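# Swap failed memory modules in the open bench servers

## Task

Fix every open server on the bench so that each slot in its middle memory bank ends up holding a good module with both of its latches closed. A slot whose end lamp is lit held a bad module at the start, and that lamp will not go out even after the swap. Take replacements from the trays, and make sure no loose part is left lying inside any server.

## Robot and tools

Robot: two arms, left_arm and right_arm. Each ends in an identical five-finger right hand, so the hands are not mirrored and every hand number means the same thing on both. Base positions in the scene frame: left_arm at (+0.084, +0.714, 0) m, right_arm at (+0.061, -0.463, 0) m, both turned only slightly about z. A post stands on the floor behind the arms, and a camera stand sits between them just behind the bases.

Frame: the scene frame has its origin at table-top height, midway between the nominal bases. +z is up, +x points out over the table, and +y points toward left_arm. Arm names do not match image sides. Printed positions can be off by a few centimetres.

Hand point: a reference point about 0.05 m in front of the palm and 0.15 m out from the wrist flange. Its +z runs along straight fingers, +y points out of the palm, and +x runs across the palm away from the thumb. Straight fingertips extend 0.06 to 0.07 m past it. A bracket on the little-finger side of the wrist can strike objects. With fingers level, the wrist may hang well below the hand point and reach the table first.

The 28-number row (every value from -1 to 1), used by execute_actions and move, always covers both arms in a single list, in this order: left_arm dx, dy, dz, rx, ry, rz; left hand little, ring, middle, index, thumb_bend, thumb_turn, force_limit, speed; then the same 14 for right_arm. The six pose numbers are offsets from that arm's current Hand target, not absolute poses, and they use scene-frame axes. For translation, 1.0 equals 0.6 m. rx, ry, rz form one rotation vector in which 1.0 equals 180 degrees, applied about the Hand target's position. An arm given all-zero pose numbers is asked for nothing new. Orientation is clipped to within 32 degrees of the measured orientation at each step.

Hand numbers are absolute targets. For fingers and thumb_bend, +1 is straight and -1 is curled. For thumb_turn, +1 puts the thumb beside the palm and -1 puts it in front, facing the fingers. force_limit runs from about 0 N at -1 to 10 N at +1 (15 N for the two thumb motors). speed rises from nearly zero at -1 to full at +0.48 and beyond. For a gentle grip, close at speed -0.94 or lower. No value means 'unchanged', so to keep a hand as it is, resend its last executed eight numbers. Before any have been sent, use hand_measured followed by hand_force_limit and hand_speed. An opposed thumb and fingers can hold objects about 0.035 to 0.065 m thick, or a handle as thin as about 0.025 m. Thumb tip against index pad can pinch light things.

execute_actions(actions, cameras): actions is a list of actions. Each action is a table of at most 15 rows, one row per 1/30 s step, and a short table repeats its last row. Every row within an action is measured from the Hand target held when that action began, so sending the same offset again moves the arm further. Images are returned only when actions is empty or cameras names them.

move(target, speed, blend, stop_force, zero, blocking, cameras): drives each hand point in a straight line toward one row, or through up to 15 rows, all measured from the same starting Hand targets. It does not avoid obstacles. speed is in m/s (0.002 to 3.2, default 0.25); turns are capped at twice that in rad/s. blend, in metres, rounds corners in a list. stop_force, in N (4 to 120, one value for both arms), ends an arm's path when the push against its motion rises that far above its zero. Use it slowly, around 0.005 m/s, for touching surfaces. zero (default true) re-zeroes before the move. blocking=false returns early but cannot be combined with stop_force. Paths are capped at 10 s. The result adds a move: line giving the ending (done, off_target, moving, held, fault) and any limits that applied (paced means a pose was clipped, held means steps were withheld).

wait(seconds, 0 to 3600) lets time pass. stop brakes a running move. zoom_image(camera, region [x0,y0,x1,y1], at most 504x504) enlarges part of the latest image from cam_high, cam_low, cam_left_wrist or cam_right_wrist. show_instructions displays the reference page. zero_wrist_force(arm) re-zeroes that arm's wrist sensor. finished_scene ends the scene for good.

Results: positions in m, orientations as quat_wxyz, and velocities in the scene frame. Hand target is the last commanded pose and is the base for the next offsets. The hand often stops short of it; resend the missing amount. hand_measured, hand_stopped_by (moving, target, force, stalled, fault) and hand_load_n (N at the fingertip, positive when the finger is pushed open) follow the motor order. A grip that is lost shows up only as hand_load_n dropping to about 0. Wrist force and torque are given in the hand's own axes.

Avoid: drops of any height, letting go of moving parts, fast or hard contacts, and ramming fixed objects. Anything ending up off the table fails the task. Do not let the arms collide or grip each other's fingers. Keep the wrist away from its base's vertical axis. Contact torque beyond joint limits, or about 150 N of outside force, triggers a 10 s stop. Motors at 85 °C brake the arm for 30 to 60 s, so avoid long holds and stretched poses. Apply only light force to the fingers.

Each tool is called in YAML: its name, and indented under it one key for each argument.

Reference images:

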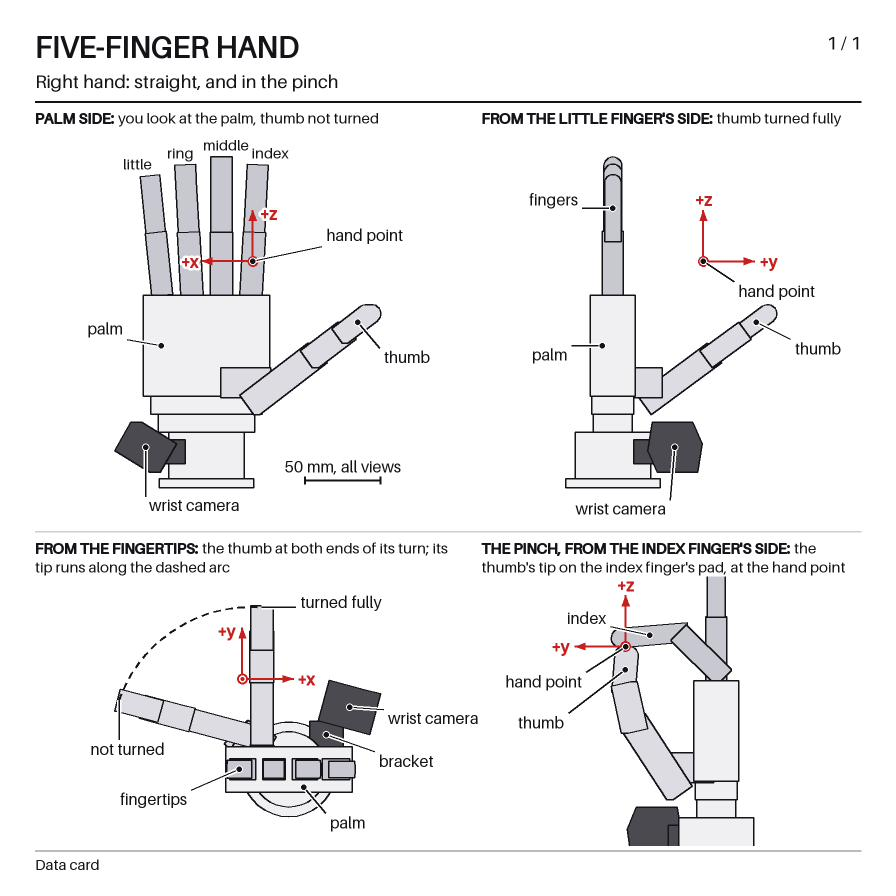

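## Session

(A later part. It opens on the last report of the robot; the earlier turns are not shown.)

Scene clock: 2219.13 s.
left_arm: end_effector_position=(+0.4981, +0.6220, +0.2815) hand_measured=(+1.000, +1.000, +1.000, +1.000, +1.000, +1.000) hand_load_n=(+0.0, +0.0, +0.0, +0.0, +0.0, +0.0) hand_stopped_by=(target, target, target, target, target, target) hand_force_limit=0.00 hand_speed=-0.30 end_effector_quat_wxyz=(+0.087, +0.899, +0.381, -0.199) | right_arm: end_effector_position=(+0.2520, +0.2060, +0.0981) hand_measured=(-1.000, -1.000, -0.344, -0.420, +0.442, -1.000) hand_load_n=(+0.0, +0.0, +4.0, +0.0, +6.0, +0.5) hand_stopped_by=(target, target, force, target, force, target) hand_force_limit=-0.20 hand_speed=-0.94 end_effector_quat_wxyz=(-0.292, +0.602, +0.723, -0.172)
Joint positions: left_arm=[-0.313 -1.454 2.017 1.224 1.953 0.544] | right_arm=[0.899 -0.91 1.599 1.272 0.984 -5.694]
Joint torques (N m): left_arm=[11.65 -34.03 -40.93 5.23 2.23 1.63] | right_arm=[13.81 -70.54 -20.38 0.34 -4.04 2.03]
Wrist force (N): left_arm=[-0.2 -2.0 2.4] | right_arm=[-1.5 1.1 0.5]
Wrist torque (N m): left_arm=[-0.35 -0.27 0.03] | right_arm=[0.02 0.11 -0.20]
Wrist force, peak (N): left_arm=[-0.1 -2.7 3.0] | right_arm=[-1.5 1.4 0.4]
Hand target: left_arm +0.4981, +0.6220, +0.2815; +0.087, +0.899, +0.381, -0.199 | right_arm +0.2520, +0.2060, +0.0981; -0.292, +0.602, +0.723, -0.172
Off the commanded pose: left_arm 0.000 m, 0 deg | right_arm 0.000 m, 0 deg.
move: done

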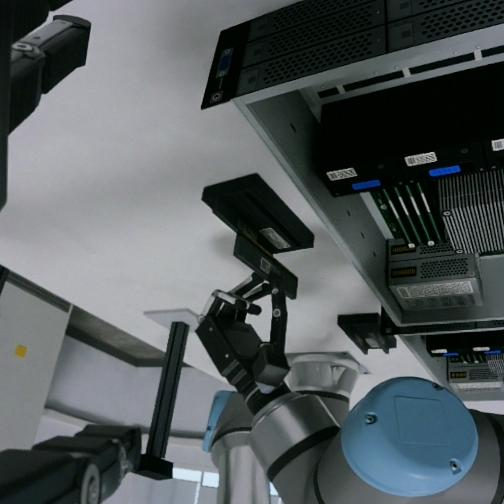

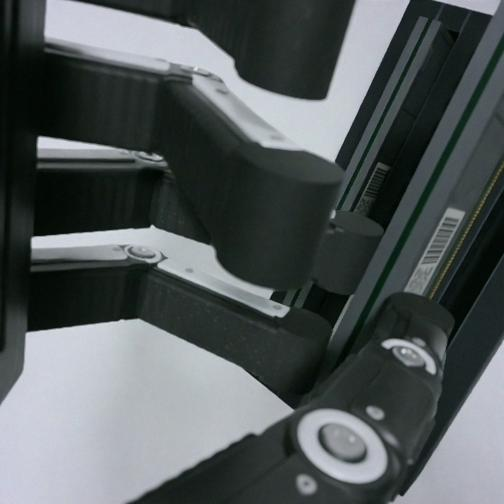

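move:
  target:
    - [0,0,0,0,0,0,1,1,1,1,1,1,0,-0.3,0.013,0.007,-0.055,0,0,0,-1,-1,-0.44,-0.42,0.36,-1,-0.2,-0.94]
  speed: 0.05
  stop_force: 5
  cameras: ["cam_left_wrist","cam_right_wrist"]

zoom_image:
  camera: "cam_left_wrist"
  region: [195, 165, 325, 295]

zoom_image:
  camera: "cam_right_wrist"
  region: [354, 4, 504, 304]

Scene clock: 2260.57 s.
left_arm: end_effector_position=(+0.4981, +0.6220, +0.2815) hand_measured=(+1.000, +1.000, +1.000, +1.000, +1.000, +1.000) hand_load_n=(+0.0, +0.0, +0.0, +0.0, +0.0, +0.0) hand_stopped_by=(target, target, target, target, target, target) hand_force_limit=0.00 hand_speed=-0.30 end_effector_quat_wxyz=(+0.087, +0.899, +0.381, -0.199) | right_arm: end_effector_position=(+0.2598, +0.2102, +0.0651) hand_measured=(-1.000, -1.000, -0.344, -0.420, +0.442, -1.000) hand_load_n=(+0.5, +0.0, +4.0, +0.0, +6.0, +0.5) hand_stopped_by=(target, target, force, target, force, target) hand_force_limit=-0.20 hand_speed=-0.94 end_effector_quat_wxyz=(-0.292, +0.602, +0.723, -0.172)
Joint positions: left_arm=[-0.313 -1.454 2.017 1.224 1.953 0.544] | right_arm=[0.894 -0.866 1.592 1.238 0.986 -5.7]
Joint torques (N m): left_arm=[10.64 -32.63 -40.35 5.23 2.07 1.13] | right_arm=[-9.34 -73.07 -38.14 0.31 1.93 -1.45]
Wrist force (N): left_arm=[-0.2 -2.3 2.9] | right_arm=[-0.9 0.6 0.5]
Wrist torque (N m): left_arm=[-0.41 -0.29 0.01] | right_arm=[-0.04 0.03 0.19]
Wrist force, peak (N): left_arm=[0.1 -2.7 3.1] | right_arm=[-1.1 1.4 0.8]
Hand target: left_arm +0.4981, +0.6220, +0.2815; +0.087, +0.899, +0.381, -0.199 | right_arm +0.2598, +0.2102, +0.0651; -0.292, +0.602, +0.723, -0.172
Off the commanded pose: left_arm 0.000 m, 0 deg | right_arm 0.000 m, 0 deg.
move: done

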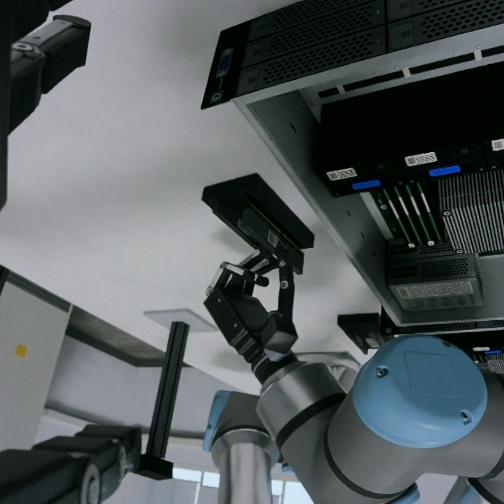

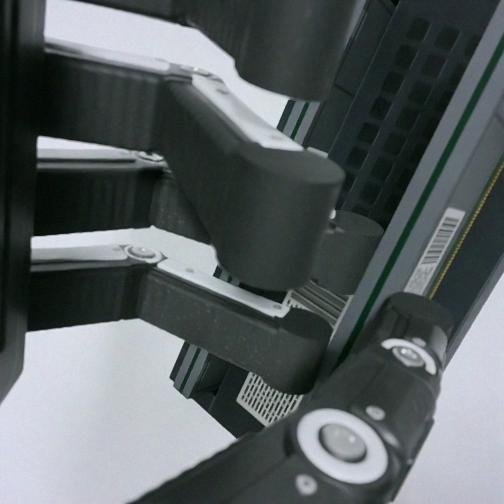

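Scaled by 3.877.

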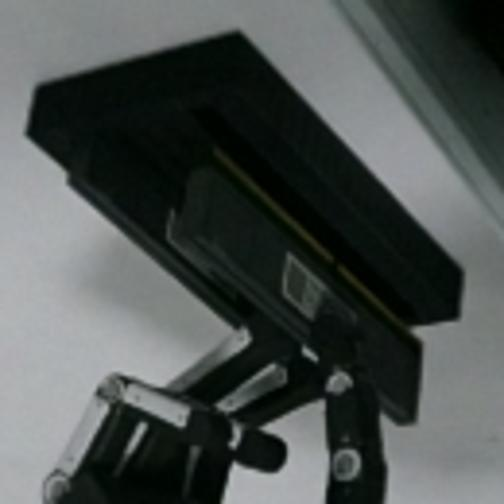

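Scaled by 1.680.

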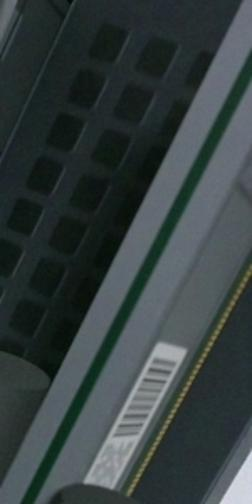

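move:
  target:
    - [0,0,0,0,0,0,1,1,1,1,1,1,0,-0.3,-0.006,-0.006,-0.013,0,0,0,-1,-1,-0.44,-0.42,0.36,-1,-0.2,-0.94]
  speed: 0.02
  stop_force: 4
  cameras: ["cam_left_wrist","cam_right_wrist"]

zoom_image:
  camera: "cam_left_wrist"
  region: [235, 180, 315, 260]

zoom_image:
  camera: "cam_right_wrist"
  region: [384, 104, 504, 304]

Scene clock: 2271.50 s.
left_arm: end_effector_position=(+0.4981, +0.6220, +0.2815) hand_measured=(+1.000, +1.000, +1.000, +1.000, +1.000, +1.000) hand_load_n=(+0.0, +0.0, +0.0, +0.0, +0.0, +0.0) hand_stopped_by=(target, target, target, target, target, target) hand_force_limit=0.00 hand_speed=-0.30 end_effector_quat_wxyz=(+0.087, +0.899, +0.381, -0.199) | right_arm: end_effector_position=(+0.2562, +0.2066, +0.0573) hand_measured=(-1.000, -1.000, -0.344, -0.420, +0.442, -1.000) hand_load_n=(+0.0, +0.0, +3.5, +0.0, +6.0, +0.5) hand_stopped_by=(target, target, force, target, force, target) hand_force_limit=-0.20 hand_speed=-0.94 end_effector_quat_wxyz=(-0.292, +0.602, +0.723, -0.172)
Joint positions: left_arm=[-0.313 -1.454 2.017 1.224 1.953 0.544] | right_arm=[0.895 -0.863 1.605 1.222 0.986 -5.699]
Joint torques (N m): left_arm=[11.29 -33.18 -40.44 5.33 2.02 1.08] | right_arm=[14.53 -74.43 -18.7 0.27 -3.79 1.91]
Wrist force (N): left_arm=[-0.2 -2.5 3.0] | right_arm=[-0.9 1.1 0.4]
Wrist torque (N m): left_arm=[-0.45 -0.29 0.01] | right_arm=[0.04 0.04 -0.07]
Wrist force, peak (N): left_arm=[-0.3 -2.5 3.4] | right_arm=[-1.2 1.2 0.7]
Hand target: left_arm +0.4981, +0.6220, +0.2815; +0.087, +0.899, +0.381, -0.199 | right_arm +0.2562, +0.2066, +0.0573; -0.292, +0.602, +0.723, -0.172
Off the commanded pose: left_arm 0.000 m, 0 deg | right_arm 0.000 m, 0 deg.
move: done

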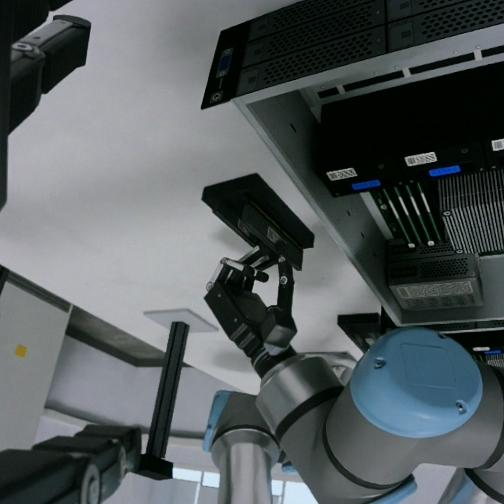

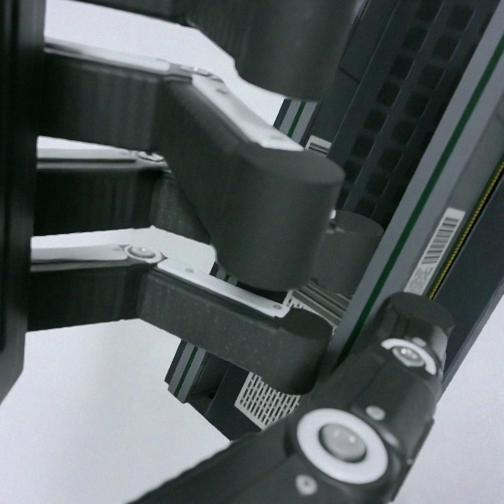

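Scaled by 6.300.

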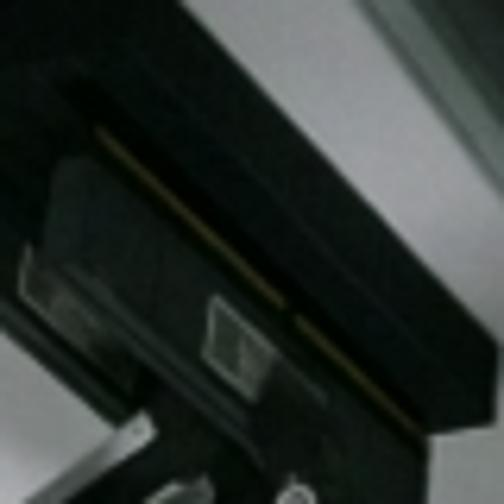

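Scaled by 2.520.

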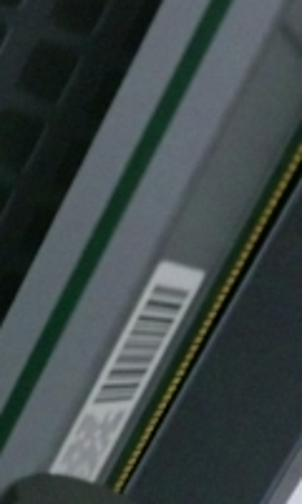

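move:
  target:
    - [0,0,0,0,0,0,1,1,1,1,1,1,0,-0.3,-0.005,0.002,0,0,0,0,-1,-1,-0.44,-0.42,0.36,-1,-0.2,-0.94]
    - [0,0,0,0,0,0,1,1,1,1,1,1,0,-0.3,-0.005,0.002,-0.01,0,0,0,-1,-1,-0.44,-0.42,0.36,-1,-0.2,-0.94]
  speed: 0.01
  stop_force: 4
  cameras: ["cam_left_wrist","cam_right_wrist"]

zoom_image:
  camera: "cam_left_wrist"
  region: [235, 180, 315, 260]

zoom_image:
  camera: "cam_right_wrist"
  region: [384, 104, 504, 304]

Scene clock: 2317.00 s.
left_arm: end_effector_position=(+0.4981, +0.6220, +0.2815) hand_measured=(+1.000, +1.000, +1.000, +1.000, +1.000, +1.000) hand_load_n=(+0.0, +0.0, +0.0, +0.0, +0.0, +0.0) hand_stopped_by=(target, target, target, target, target, target) hand_force_limit=0.00 hand_speed=-0.30 end_effector_quat_wxyz=(+0.087, +0.899, +0.381, -0.199) | right_arm: end_effector_position=(+0.2532, +0.2078, +0.0513) hand_measured=(-1.000, -1.000, -0.344, -0.420, +0.442, -1.000) hand_load_n=(+0.0, +0.0, +4.0, +0.0, +6.0, +0.5) hand_stopped_by=(target, target, force, target, force, target) hand_force_limit=-0.20 hand_speed=-0.94 end_effector_quat_wxyz=(-0.292, +0.602, +0.723, -0.172)
Joint positions: left_arm=[-0.313 -1.454 2.017 1.224 1.953 0.544] | right_arm=[0.899 -0.857 1.607 1.211 0.984 -5.694]
Joint torques (N m): left_arm=[9.59 -33.74 -40.38 5.19 2.08 1.4] | right_arm=[15.67 -73.06 -19.17 0.36 -4.03 2.29]
Wrist force (N): left_arm=[-0.3 -2.0 2.7] | right_arm=[-0.8 0.8 0.5]
Wrist torque (N m): left_arm=[-0.36 -0.26 0.02] | right_arm=[-0.01 0.01 -0.16]
Wrist force, peak (N): left_arm=[0.0 -3.2 2.8] | right_arm=[-1.0 1.1 0.8]
Hand target: left_arm +0.4981, +0.6220, +0.2815; +0.087, +0.899, +0.381, -0.199 | right_arm +0.2532, +0.2078, +0.0513; -0.292, +0.602, +0.723, -0.172
Off the commanded pose: left_arm 0.000 m, 0 deg | right_arm 0.000 m, 0 deg.
move: done

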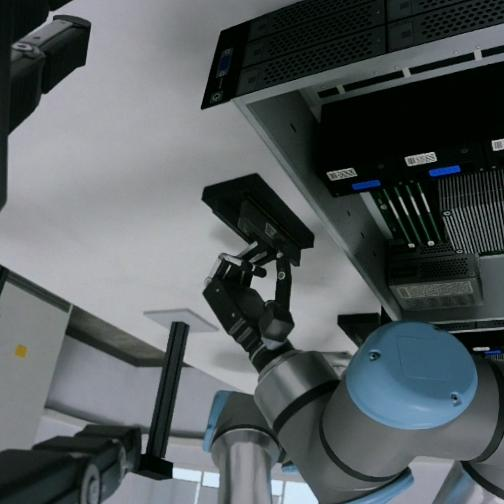

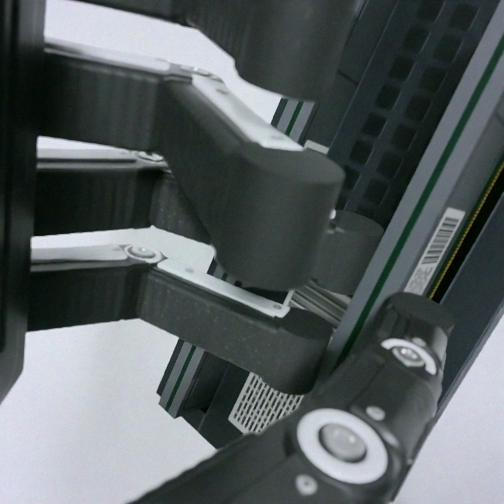

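Scaled by 6.300.

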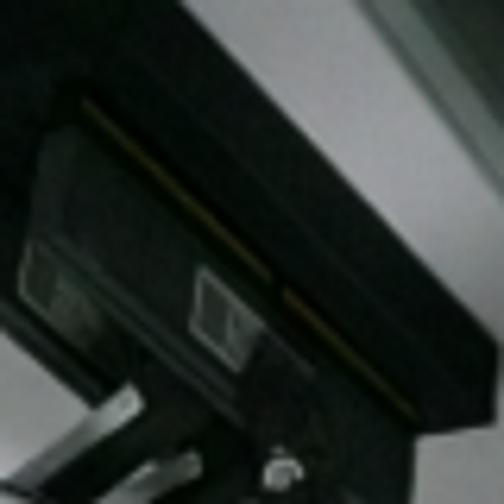

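Scaled by 2.520.

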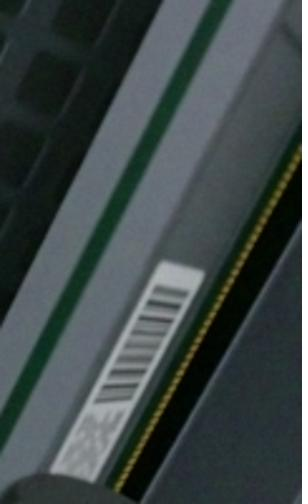

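move:
  target:
    - [0,0,0,0,0,0,1,1,1,1,1,1,0,-0.3,0,0,-0.016,0,0,0,-1,-1,-0.44,-0.42,0.36,-1,-0.2,-0.94]
  speed: 0.008
  stop_force: 4
  cameras: ["cam_left_wrist","cam_right_wrist"]

zoom_image:
  camera: "cam_left_wrist"
  region: [235, 180, 315, 260]

zoom_image:
  camera: "cam_right_wrist"
  region: [384, 104, 504, 304]

Scene clock: 2327.00 s.
left_arm: end_effector_position=(+0.4981, +0.6220, +0.2815) hand_measured=(+1.000, +1.000, +1.000, +1.000, +1.000, +1.000) hand_load_n=(+0.0, +0.0, +0.0, +0.0, +0.0, +0.0) hand_stopped_by=(target, target, target, target, target, target) hand_force_limit=0.00 hand_speed=-0.30 end_effector_quat_wxyz=(+0.087, +0.899, +0.381, -0.199) | right_arm: end_effector_position=(+0.2532, +0.2078, +0.0417) hand_measured=(-1.000, -1.000, -0.344, -0.420, +0.442, -1.000) hand_load_n=(+0.5, +0.0, +4.0, +0.0, +5.5, +0.5) hand_stopped_by=(target, target, force, target, force, target) hand_force_limit=-0.20 hand_speed=-0.94 end_effector_quat_wxyz=(-0.292, +0.602, +0.723, -0.172)
Joint positions: left_arm=[-0.313 -1.454 2.017 1.224 1.953 0.544] | right_arm=[0.899 -0.846 1.609 1.199 0.984 -5.694]
Joint torques (N m): left_arm=[10.7 -35.2 -39.39 5.32 1.78 1.24] | right_arm=[14.62 -75.4 -18.28 0.45 -3.68 1.43]
Wrist force (N): left_arm=[-0.4 -2.4 2.7] | right_arm=[-0.7 0.7 0.3]
Wrist torque (N m): left_arm=[-0.41 -0.25 0.00] | right_arm=[-0.01 0.02 -0.16]
Wrist force, peak (N): left_arm=[-0.2 -2.8 3.1] | right_arm=[-1.0 1.1 0.6]
Hand target: left_arm +0.4981, +0.6220, +0.2815; +0.087, +0.899, +0.381, -0.199 | right_arm +0.2532, +0.2078, +0.0417; -0.292, +0.602, +0.723, -0.172
Off the commanded pose: left_arm 0.000 m, 0 deg | right_arm 0.000 m, 0 deg.
move: done

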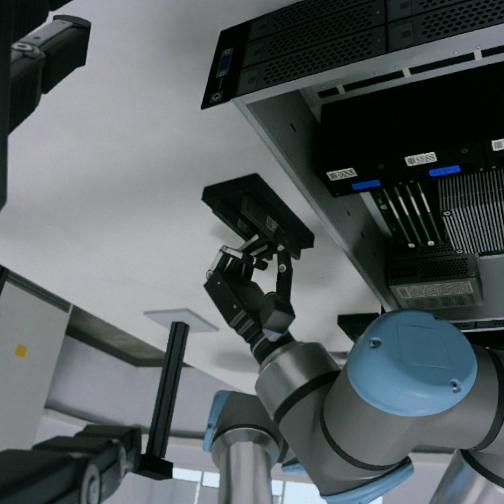

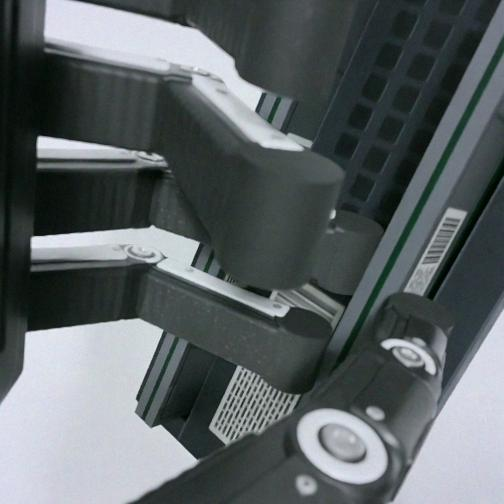

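Scaled by 6.300.

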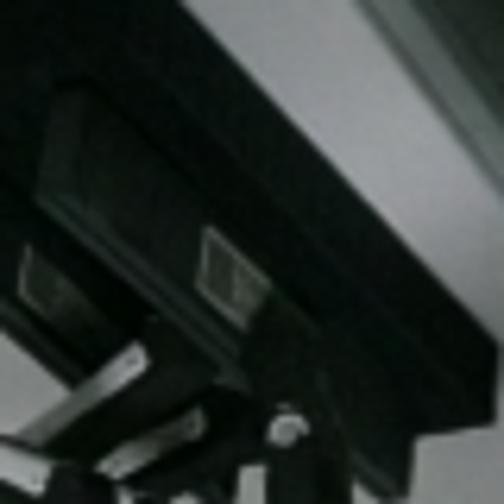

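Scaled by 2.520.

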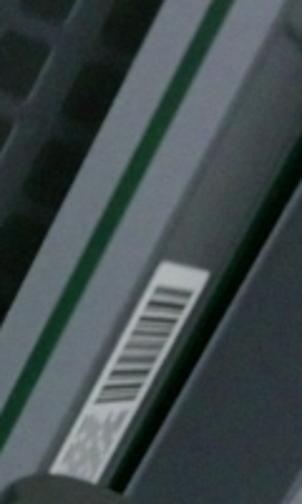

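move:
  target:
    - [0,0,0,0,0,0,1,1,1,1,1,1,0,-0.3,0,0,-0.03,0,0,0,-1,-1,-0.44,-0.42,0.36,-1,-0.2,-0.94]
  speed: 0.006
  stop_force: 4
  cameras: ["cam_left_wrist","cam_right_wrist"]

zoom_image:
  camera: "cam_left_wrist"
  region: [195, 160, 325, 290]

Scene clock: 2333.53 s.
left_arm: end_effector_position=(+0.4981, +0.6220, +0.2815) hand_measured=(+1.000, +1.000, +1.000, +1.000, +1.000, +1.000) hand_load_n=(+0.0, +0.0, +0.0, +0.0, +0.0, +0.0) hand_stopped_by=(target, target, target, target, target, target) hand_force_limit=0.00 hand_speed=-0.30 end_effector_quat_wxyz=(+0.087, +0.899, +0.381, -0.199) | right_arm: end_effector_position=(+0.2532, +0.2078, +0.0344) hand_measured=(-1.000, -1.000, -0.344, -0.420, +0.442, -1.000) hand_load_n=(+0.0, +0.0, +3.5, -0.5, +6.0, +0.5) hand_stopped_by=(target, target, force, target, force, target) hand_force_limit=-0.20 hand_speed=-0.94 end_effector_quat_wxyz=(-0.292, +0.602, +0.723, -0.172)
Joint positions: left_arm=[-0.313 -1.454 2.017 1.224 1.953 0.544] | right_arm=[0.899 -0.838 1.61 1.189 0.984 -5.694]
Joint torques (N m): left_arm=[9.23 -33.66 -39.76 5.04 1.5 0.98] | right_arm=[12.85 -102.97 -25.63 7.02 -2.25 1.03]
Wrist force (N): left_arm=[-0.1 -2.4 2.5] | right_arm=[-0.2 -0.6 -2.2]
Wrist torque (N m): left_arm=[-0.41 -0.29 0.01] | right_arm=[-0.06 0.00 -0.15]
Wrist force, peak (N): left_arm=[-0.3 -2.6 3.2] | right_arm=[0.2 -2.8 -6.2]
Hand target: left_arm +0.4981, +0.6220, +0.2815; +0.087, +0.899, +0.381, -0.199 | right_arm +0.2532, +0.2078, +0.0344; -0.292, +0.602, +0.723, -0.172 (not the last commanded pose)
Off the commanded pose: left_arm 0.000 m, 0 deg | right_arm 0.011 m, 0 deg.
move: contact (right_arm)

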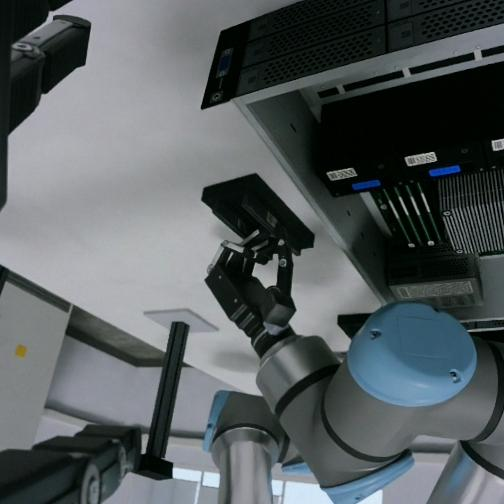

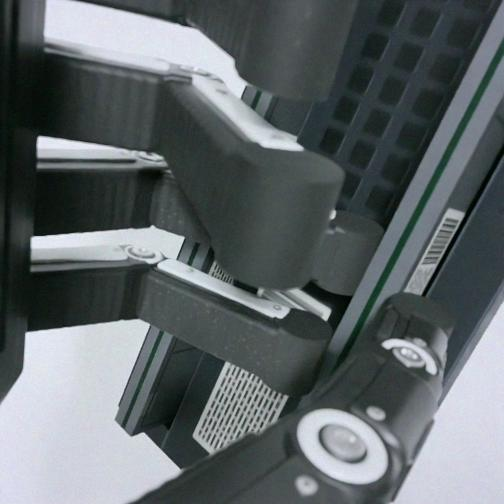

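Scaled by 3.877.

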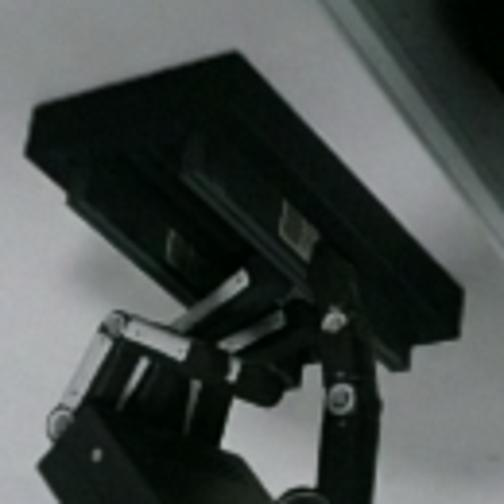

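execute_actions:
  actions:
    - [[0,0,0,0,0,0,1,1,1,1,1,1,0,-0.3,0,0,0,0,0,0,-1,-1,-0.30,-0.40,0.55,-1,-0.2,-0.9]]
  cameras: ["cam_left_wrist","cam_right_wrist"]

zoom_image:
  camera: "cam_left_wrist"
  region: [195, 160, 325, 290]

Scene clock: 2341.80 s.
left_arm: end_effector_position=(+0.4981, +0.6220, +0.2815) hand_measured=(+1.000, +1.000, +1.000, +1.000, +1.000, +1.000) hand_load_n=(+0.0, +0.0, +0.0, +0.0, +0.0, +0.0) hand_stopped_by=(target, target, target, target, target, target) hand_force_limit=0.00 hand_speed=-0.30 end_effector_quat_wxyz=(+0.087, +0.899, +0.381, -0.199) | right_arm: end_effector_position=(+0.2532, +0.2078, +0.0344) hand_measured=(-1.000, -1.000, -0.300, -0.400, +0.550, -1.000) hand_load_n=(+0.0, +0.0, +0.0, +0.0, +0.0, +0.0) hand_stopped_by=(target, target, target, target, target, target) hand_force_limit=-0.20 hand_speed=-0.90 end_effector_quat_wxyz=(-0.292, +0.602, +0.723, -0.172)
Joint positions: left_arm=[-0.313 -1.454 2.017 1.224 1.953 0.544] | right_arm=[0.899 -0.838 1.61 1.189 0.984 -5.694]
Joint torques (N m): left_arm=[8 -34.85 -39.96 5.15 1.72 0.83] | right_arm=[14.06 -94.58 -34.04 3.87 1.18 1.46]
Wrist force (N): left_arm=[-0.5 -1.9 2.5] | right_arm=[-0.5 0.4 -0.2]
Wrist torque (N m): left_arm=[-0.34 -0.23 0.01] | right_arm=[0.01 -0.02 -0.15]
Wrist force, peak (N): left_arm=[0.1 -2.6 3.1] | right_arm=[-0.1 -3.1 -5.4]
Hand target: left_arm +0.4981, +0.6220, +0.2815; +0.087, +0.899, +0.381, -0.199 | right_arm +0.2532, +0.2078, +0.0344; -0.292, +0.602, +0.723, -0.172
Off the commanded pose: left_arm 0.000 m, 0 deg | right_arm 0.000 m, 0 deg.

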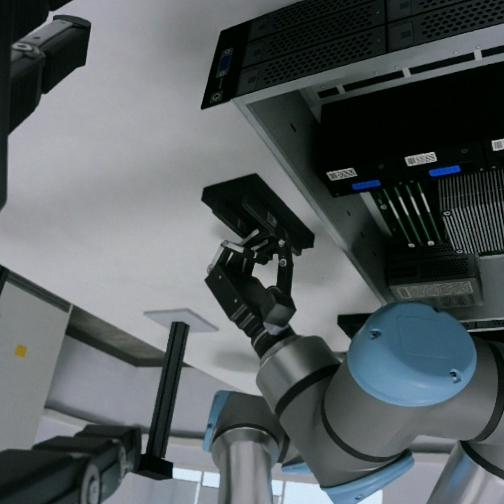

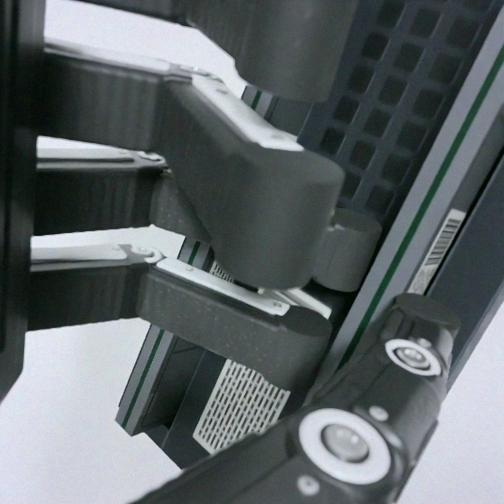

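Scaled by 3.877.

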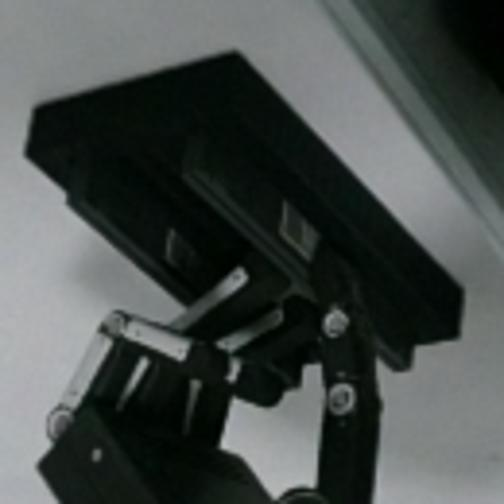

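execute_actions:
  actions:
    - [[0,0,0,0,0,0,1,1,1,1,1,1,0,-0.3,0,0,0,0,0,0,-1,-1,-0.30,-0.40,0.64,-1,-0.2,-0.8]]

move:
  target:
    - [0,0,0,0,0,0,1,1,1,1,1,1,0,-0.3,-0.002,0,0.02,0,0,0,-1,-1,-0.30,-0.40,0.64,-1,-0.2,-0.8]
  speed: 0.02
  stop_force: 5
  cameras: ["cam_left_wrist","cam_right_wrist"]

zoom_image:
  camera: "cam_left_wrist"
  region: [195, 160, 325, 290]

Scene clock: 2351.47 s.
left_arm: end_effector_position=(+0.4981, +0.6220, +0.2815) hand_measured=(+1.000, +1.000, +1.000, +1.000, +1.000, +1.000) hand_load_n=(+0.0, +0.0, +0.0, +0.0, -0.5, +0.0) hand_stopped_by=(target, target, target, target, target, target) hand_force_limit=0.00 hand_speed=-0.30 end_effector_quat_wxyz=(+0.087, +0.899, +0.381, -0.199) | right_arm: end_effector_position=(+0.2532, +0.2078, +0.0344) hand_measured=(-1.000, -1.000, -0.300, -0.400, +0.640, -1.000) hand_load_n=(+0.0, +0.0, +0.0, +0.0, +0.0, +0.5) hand_stopped_by=(target, target, target, target, target, target) hand_force_limit=-0.20 hand_speed=-0.80 end_effector_quat_wxyz=(-0.292, +0.602, +0.723, -0.172)
Joint positions: left_arm=[-0.313 -1.454 2.017 1.224 1.953 0.544] | right_arm=[0.899 -0.838 1.61 1.189 0.984 -5.694]
Joint torques (N m): left_arm=[8.48 -35.7 -39.02 5.2 1.34 0.68] | right_arm=[11.56 -73.57 -34.19 0.77 1.13 0.99]
Wrist force (N): left_arm=[0.0 -2.4 2.7] | right_arm=[-0.6 0.5 0.1]
Wrist torque (N m): left_arm=[-0.42 -0.31 0.02] | right_arm=[0.00 0.00 -0.16]
Wrist force, peak (N): left_arm=[-0.1 -2.5 3.1] | right_arm=[-1.0 0.7 0.0]
Hand target: left_arm +0.4981, +0.6220, +0.2815; +0.087, +0.899, +0.381, -0.199 | right_arm +0.2532, +0.2078, +0.0344; -0.292, +0.602, +0.723, -0.172
Off the commanded pose: left_arm 0.000 m, 0 deg | right_arm 0.000 m, 0 deg.

Scene clock: 2353.07 s.
left_arm: end_effector_position=(+0.4981, +0.6220, +0.2815) hand_measured=(+1.000, +1.000, +1.000, +1.000, +1.000, +1.000) hand_load_n=(+0.0, +0.0, +0.0, +0.0, -0.5, +0.0) hand_stopped_by=(target, target, target, target, target, target) hand_force_limit=0.00 hand_speed=-0.30 end_effector_quat_wxyz=(+0.087, +0.899, +0.381, -0.199) | right_arm: end_effector_position=(+0.2520, +0.2078, +0.0464) hand_measured=(-1.000, -1.000, -0.300, -0.400, +0.640, -1.000) hand_load_n=(+0.0, +0.0, +0.0, +0.0, +0.0, +0.0) hand_stopped_by=(target, target, target, target, target, target) hand_force_limit=-0.20 hand_speed=-0.80 end_effector_quat_wxyz=(-0.292, +0.602, +0.723, -0.172)
Joint positions: left_arm=[-0.313 -1.454 2.017 1.224 1.953 0.544] | right_arm=[0.901 -0.852 1.609 1.204 0.983 -5.693]
Joint torques (N m): left_arm=[9.24 -34.17 -39.56 5.09 1.91 0.62] | right_arm=[14.96 -104.39 -36.8 7.61 -3.65 2.08]
Wrist force (N): left_arm=[-0.3 -2.3 2.4] | right_arm=[-0.8 0.6 0.2]
Wrist torque (N m): left_arm=[-0.38 -0.27 0.01] | right_arm=[-0.01 0.02 -0.17]
Wrist force, peak (N): left_arm=[-0.1 -2.9 2.7] | right_arm=[-1.0 0.8 0.3]
Hand target: left_arm +0.4981, +0.6220, +0.2815; +0.087, +0.899, +0.381, -0.199 | right_arm +0.2520, +0.2078, +0.0464; -0.292, +0.602, +0.723, -0.172
Off the commanded pose: left_arm 0.000 m, 0 deg | right_arm 0.000 m, 0 deg.
move: done

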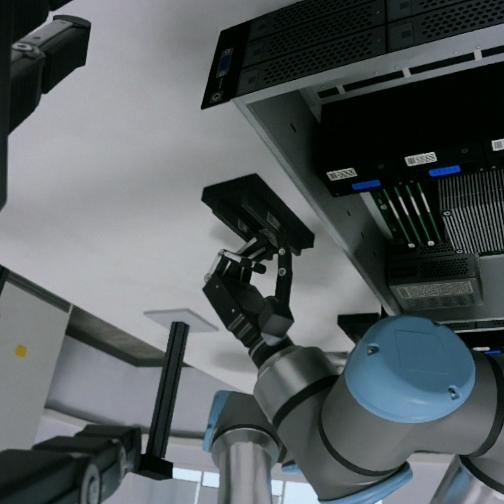

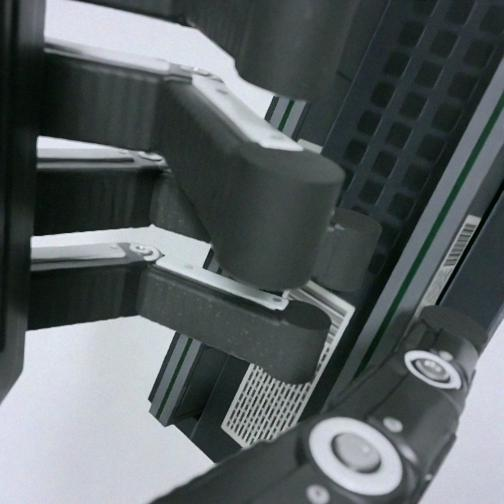

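Scaled by 3.877.

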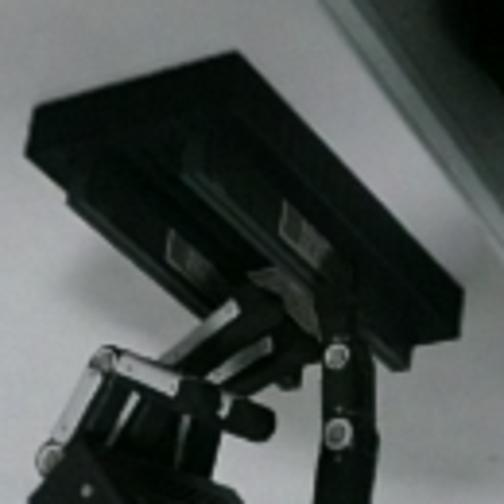

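move:
  target:
    - [0,0,0,0,0,0,1,1,1,1,1,1,0,-0.3,0,0,0.1,0,0,0,-1,-1,-0.30,-0.40,0.64,-1,-0.2,-0.8]
    - [0,0,0,0,0,0,1,1,1,1,1,1,0,-0.3,0.13,-0.2,0.35,0,0,0,-1,-1,-0.30,-0.40,0.64,-1,-0.2,-0.8]
  speed: [0.06,0.15]
  blend: 0.02
  cameras: ["cam_left_wrist","cam_high","cam_right_wrist"]

zoom_image:
  camera: "cam_left_wrist"
  region: [200, 165, 320, 285]

zoom_image:
  camera: "cam_left_wrist"
  region: [225, 205, 295, 275]

Scene clock: 2364.00 s.
left_arm: end_effector_position=(+0.4981, +0.6220, +0.2815) hand_measured=(+1.000, +1.000, +1.000, +1.000, +1.000, +1.000) hand_load_n=(+0.0, +0.0, +0.0, +0.0, +0.0, +0.0) hand_stopped_by=(target, target, target, target, target, target) hand_force_limit=0.00 hand_speed=-0.30 end_effector_quat_wxyz=(+0.087, +0.899, +0.381, -0.199) | right_arm: end_effector_position=(+0.3299, +0.0879, +0.2563) hand_measured=(-1.000, -1.000, -0.300, -0.400, +0.640, -1.000) hand_load_n=(+0.0, +0.0, +0.0, +0.0, +0.0, +0.0) hand_stopped_by=(target, target, target, target, target, target) hand_force_limit=-0.20 hand_speed=-0.80 end_effector_quat_wxyz=(-0.292, +0.602, +0.723, -0.172)
Joint positions: left_arm=[-0.313 -1.454 2.017 1.224 1.953 0.544] | right_arm=[0.693 -1.142 1.676 1.54 1.073 -5.911]
Joint torques (N m): left_arm=[9.47 -33.22 -39.21 4.94 1.62 0.49] | right_arm=[-10.84 -86.96 -24.11 7.87 1.49 -1.77]
Wrist force (N): left_arm=[-0.4 -2.4 2.7] | right_arm=[-0.8 0.8 0.2]
Wrist torque (N m): left_arm=[-0.41 -0.26 0.00] | right_arm=[-0.01 0.07 0.20]
Wrist force, peak (N): left_arm=[-0.4 -2.7 3.0] | right_arm=[-1.5 0.6 0.9]
Hand target: left_arm +0.4981, +0.6220, +0.2815; +0.087, +0.899, +0.381, -0.199 | right_arm +0.3300, +0.0878, +0.2564; -0.292, +0.602, +0.723, -0.172
Off the commanded pose: left_arm 0.000 m, 0 deg | right_arm 0.000 m, 0 deg.
move: done
Images, in order (width x height): cam_high 504x504, cam_left_wrist 504x504, cam_right_wrist 504x504.

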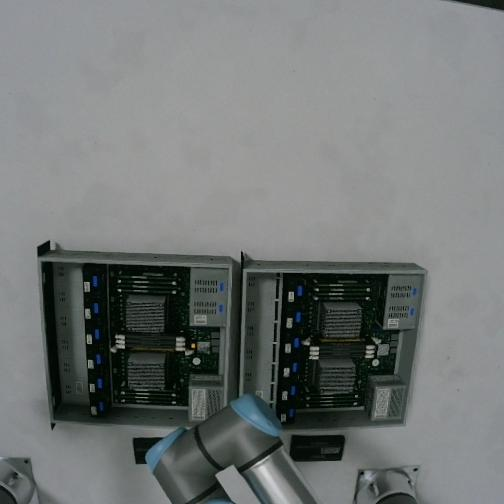

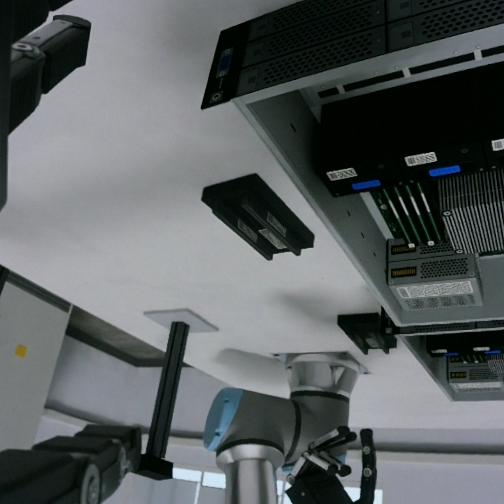

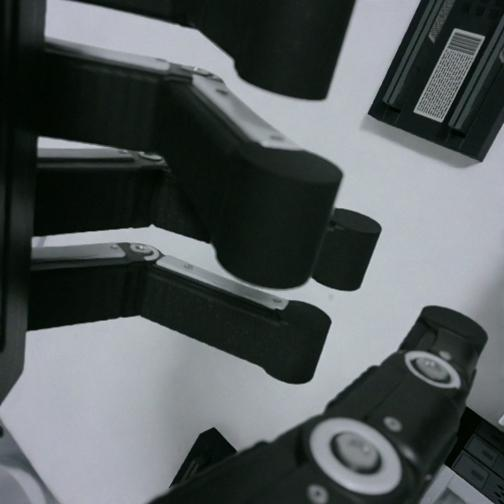

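Scaled by 4.200.

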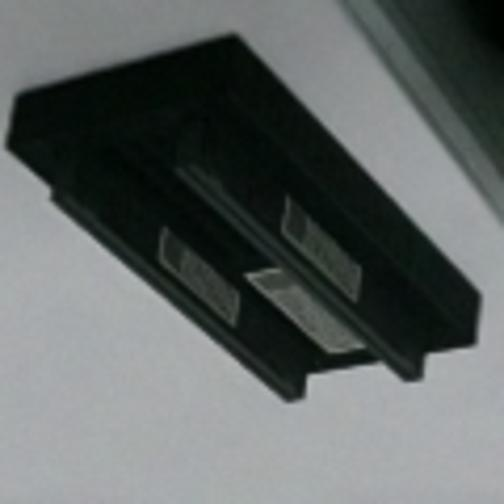

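Scaled by 7.200.

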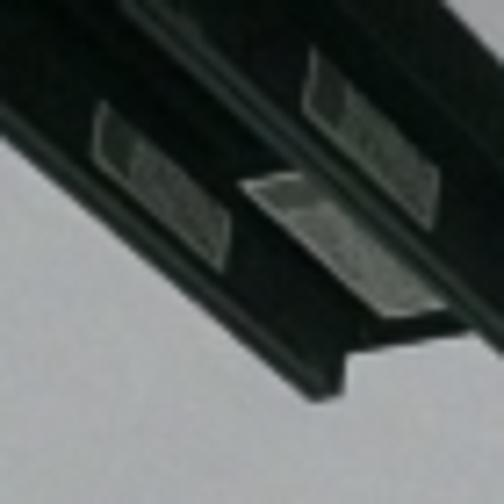

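move:
  target:
    - [0,0,0,0,0,0,1,1,1,1,1,1,0,-0.3,0,0,0.08,0,0,-0.33,-1,-1,-0.29,-0.41,0.64,-1,-0.75,-0.8]
  speed: 0.3

move:
  target:
    - [0,0,0,0,0,0,1,1,1,1,1,1,0,-0.3,0,0,0,0,0,-0.33,-1,-1,-0.29,-0.41,0.64,-1,-0.75,-0.8]
  speed: 0.3

move:
  target:
    - [0,0,0,0,0,0,1,1,1,1,1,1,0,-0.3,0,0,0,0,0,-0.34,-1,-1,-0.29,-0.41,0.64,-1,-0.75,-0.8]
  speed: 0.3
  cameras: ["cam_high"]

Scene clock: 2414.27 s.
left_arm: end_effector_position=(+0.4981, +0.6220, +0.2815) hand_measured=(+1.000, +1.000, +1.000, +1.000, +1.000, +1.000) hand_load_n=(+0.5, +0.0, +0.0, +0.0, +0.0, +0.0) hand_stopped_by=(target, target, target, target, target, target) hand_force_limit=0.00 hand_speed=-0.30 end_effector_quat_wxyz=(+0.087, +0.899, +0.381, -0.199) | right_arm: end_effector_position=(+0.3300, +0.0878, +0.3044) hand_measured=(-1.000, -1.000, -0.290, -0.410, +0.640, -1.000) hand_load_n=(+0.0, +0.0, +0.0, +0.0, +0.0, -0.5) hand_stopped_by=(target, target, target, target, target, target) hand_force_limit=-0.75 hand_speed=-0.80 end_effector_quat_wxyz=(-0.339, +0.881, +0.329, -0.005)
Joint positions: left_arm=[-0.313 -1.454 2.017 1.224 1.953 0.544] | right_arm=[0.63 -1.401 1.773 0.999 0.904 -4.738]
Joint torques (N m): left_arm=[8.7 -35.87 -39.82 4.96 1.18 0.33] | right_arm=[17.4 -68.21 -28.67 -0.14 1.91 2.18]
Wrist force (N): left_arm=[-0.2 -2.4 2.7] | right_arm=[-0.7 0.1 0.3]
Wrist torque (N m): left_arm=[-0.41 -0.28 0.02] | right_arm=[-0.14 0.06 -0.19]
Wrist force, peak (N): left_arm=[-0.3 -2.6 3.1] | right_arm=[-0.9 1.1 0.5]
Hand target: left_arm +0.4981, +0.6220, +0.2815; +0.087, +0.899, +0.381, -0.199 | right_arm +0.3300, +0.0878, +0.3044; -0.339, +0.881, +0.329, -0.005
Off the commanded pose: left_arm 0.000 m, 0 deg | right_arm 0.000 m, 0 deg.
move: done

Scene clock: 2416.77 s.
left_arm: end_effector_position=(+0.4981, +0.6220, +0.2815) hand_measured=(+1.000, +1.000, +1.000, +1.000, +1.000, +1.000) hand_load_n=(+0.0, +0.0, +0.0, +0.0, +0.0, +0.0) hand_stopped_by=(target, target, target, target, target, target) hand_force_limit=0.00 hand_speed=-0.30 end_effector_quat_wxyz=(+0.087, +0.899, +0.381, -0.199) | right_arm: end_effector_position=(+0.3300, +0.0878, +0.3044) hand_measured=(-1.000, -1.000, -0.290, -0.410, +0.640, -1.000) hand_load_n=(+0.0, +0.0, +0.0, +0.0, +0.0, +0.0) hand_stopped_by=(target, target, target, target, target, target) hand_force_limit=-0.75 hand_speed=-0.80 end_effector_quat_wxyz=(-0.297, +0.929, -0.151, +0.164)
Joint positions: left_arm=[-0.313 -1.454 2.017 1.224 1.953 0.544] | right_arm=[0.799 -1.557 1.848 0.591 1.496 -3.575]
Joint torques (N m): left_arm=[7.08 -34.64 -38.91 5.2 1.72 0.07] | right_arm=[12.96 -29.35 -49.32 5.45 2.93 2.69]
Wrist force (N): left_arm=[0.1 -2.3 3.0] | right_arm=[-0.8 1.0 0.1]
Wrist torque (N m): left_arm=[-0.41 -0.33 0.04] | right_arm=[0.01 0.02 -0.14]
Wrist force, peak (N): left_arm=[0.0 -2.7 3.1] | right_arm=[-1.1 1.4 0.4]
Hand target: left_arm +0.4981, +0.6220, +0.2815; +0.087, +0.899, +0.381, -0.199 | right_arm +0.3300, +0.0878, +0.3044; -0.297, +0.929, -0.151, +0.164
Off the commanded pose: left_arm 0.000 m, 0 deg | right_arm 0.000 m, 0 deg.
move: done

Scene clock: 2419.37 s.
left_arm: end_effector_position=(+0.4981, +0.6220, +0.2815) hand_measured=(+1.000, +1.000, +1.000, +1.000, +1.000, +1.000) hand_load_n=(+0.0, +0.0, +0.0, +0.0, +0.0, +0.0) hand_stopped_by=(target, target, target, target, target, target) hand_force_limit=0.00 hand_speed=-0.30 end_effector_quat_wxyz=(+0.087, +0.899, +0.381, -0.199) | right_arm: end_effector_position=(+0.3300, +0.0878, +0.3044) hand_measured=(-1.000, -1.000, -0.290, -0.410, +0.640, -1.000) hand_load_n=(+0.0, +0.0, +0.0, +0.0, +0.0, +0.0) hand_stopped_by=(target, target, target, target, target, target) hand_force_limit=-0.75 hand_speed=-0.80 end_effector_quat_wxyz=(-0.172, +0.723, -0.602, +0.292)
Joint positions: left_arm=[-0.313 -1.454 2.017 1.224 1.953 0.544] | right_arm=[1.014 -1.359 1.697 0.918 2.197 -2.422]
Joint torques (N m): left_arm=[7.25 -35.25 -38.3 5.18 1.37 0.29] | right_arm=[14.67 -43.52 -47.3 6.81 4.04 2.07]
Wrist force (N): left_arm=[-0.3 -2.7 2.8] | right_arm=[-1.1 1.3 -0.1]
Wrist torque (N m): left_arm=[-0.47 -0.28 0.00] | right_arm=[0.16 0.08 -0.13]
Wrist force, peak (N): left_arm=[-0.3 -2.6 3.0] | right_arm=[-1.3 1.5 0.3]
Hand target: left_arm +0.4981, +0.6220, +0.2815; +0.087, +0.899, +0.381, -0.199 | right_arm +0.3300, +0.0878, +0.3044; -0.172, +0.723, -0.602, +0.292
Off the commanded pose: left_arm 0.000 m, 0 deg | right_arm 0.000 m, 0 deg.
move: done

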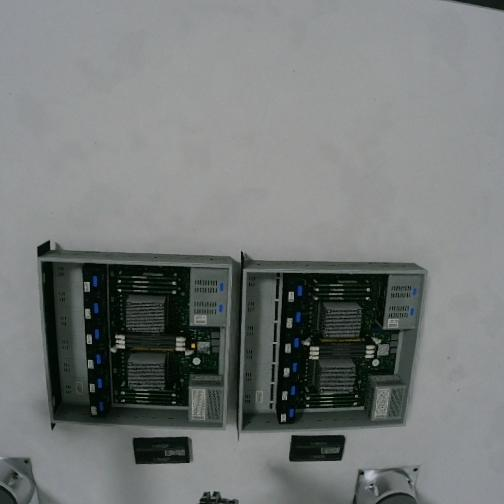

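zoom_image:
  camera: "cam_high"
  region: [120, 400, 220, 480]

zoom_image:
  camera: "cam_high"
  region: [270, 400, 370, 480]

Scaled by 5.040.

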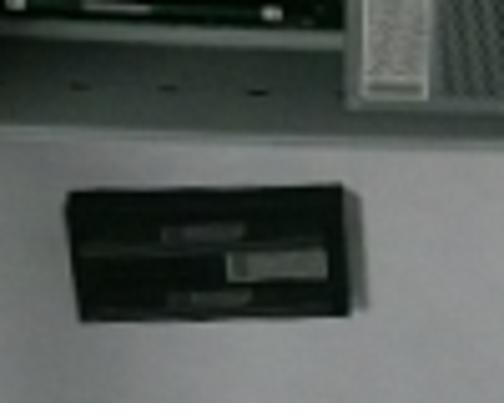

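Scaled by 5.040.

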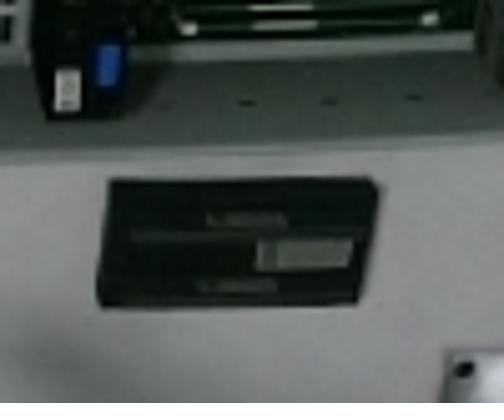

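move:
  target:
    - [0,0,0,0,0,0,1,1,1,1,1,1,0,-0.3,-0.10,0.22,-0.2,0,0,0,-1,-1,-0.29,-0.41,0.64,-1,-0.75,-0.8]
    - [0,0,0,0,0,0,1,1,1,1,1,1,0,-0.3,-0.1353,0.2512,-0.40,0,0,0,-1,-1,-0.29,-0.41,0.64,-1,-0.75,-0.8]
  speed: 0.15
  blend: 0.02
  cameras: ["cam_left_wrist","cam_right_wrist"]

zoom_image:
  camera: "cam_left_wrist"
  region: [190, 160, 330, 300]

Scene clock: 2440.57 s.
left_arm: end_effector_position=(+0.4981, +0.6220, +0.2815) hand_measured=(+1.000, +1.000, +1.000, +1.000, +1.000, +1.000) hand_load_n=(+0.0, +0.0, +0.0, +0.0, +0.0, +0.0) hand_stopped_by=(target, target, target, target, target, target) hand_force_limit=0.00 hand_speed=-0.30 end_effector_quat_wxyz=(+0.087, +0.899, +0.381, -0.199) | right_arm: end_effector_position=(+0.2488, +0.2384, +0.0646) hand_measured=(-1.000, -1.000, -0.290, -0.410, +0.640, -1.000) hand_load_n=(+0.0, +0.0, +0.5, +0.0, +0.0, +0.0) hand_stopped_by=(target, target, target, target, target, target) hand_force_limit=-0.75 hand_speed=-0.80 end_effector_quat_wxyz=(-0.172, +0.723, -0.602, +0.292)
Joint positions: left_arm=[-0.313 -1.454 2.017 1.224 1.953 0.544] | right_arm=[1.238 -0.947 1.599 0.77 2.249 -2.147]
Joint torques (N m): left_arm=[9.43 -35.37 -37.71 4.79 1.1 -0.14] | right_arm=[15.61 -69.56 -41.82 0.03 4.22 2.47]
Wrist force (N): left_arm=[-0.4 -2.2 2.9] | right_arm=[-1.0 1.1 0.5]
Wrist torque (N m): left_arm=[-0.38 -0.26 0.01] | right_arm=[0.02 0.03 -0.15]
Wrist force, peak (N): left_arm=[-0.1 -2.6 3.2] | right_arm=[-0.8 1.6 1.3]
Hand target: left_arm +0.4981, +0.6220, +0.2815; +0.087, +0.899, +0.381, -0.199 | right_arm +0.2488, +0.2385, +0.0644; -0.172, +0.723, -0.602, +0.292
Off the commanded pose: left_arm 0.000 m, 0 deg | right_arm 0.000 m, 0 deg.
move: done

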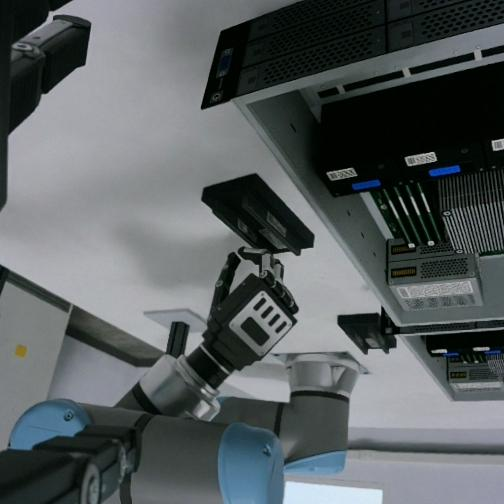

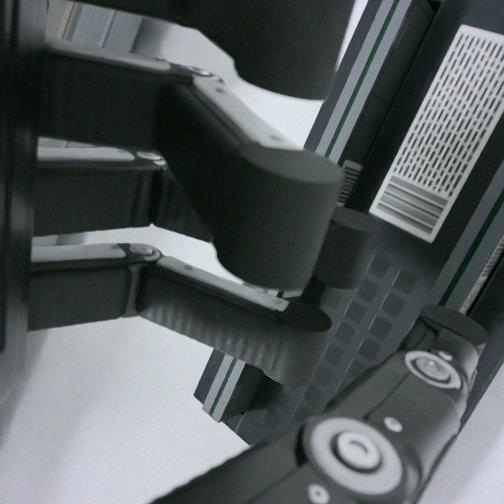

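Scaled by 3.600.

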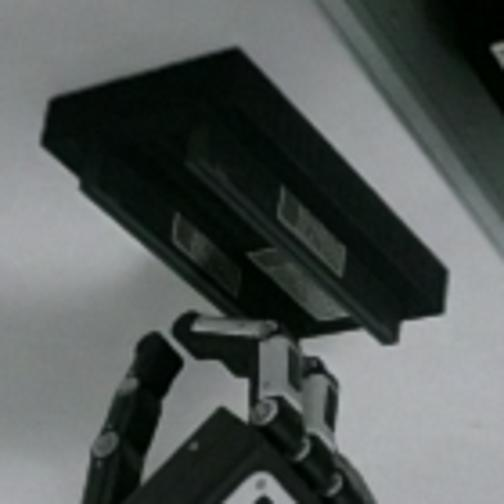

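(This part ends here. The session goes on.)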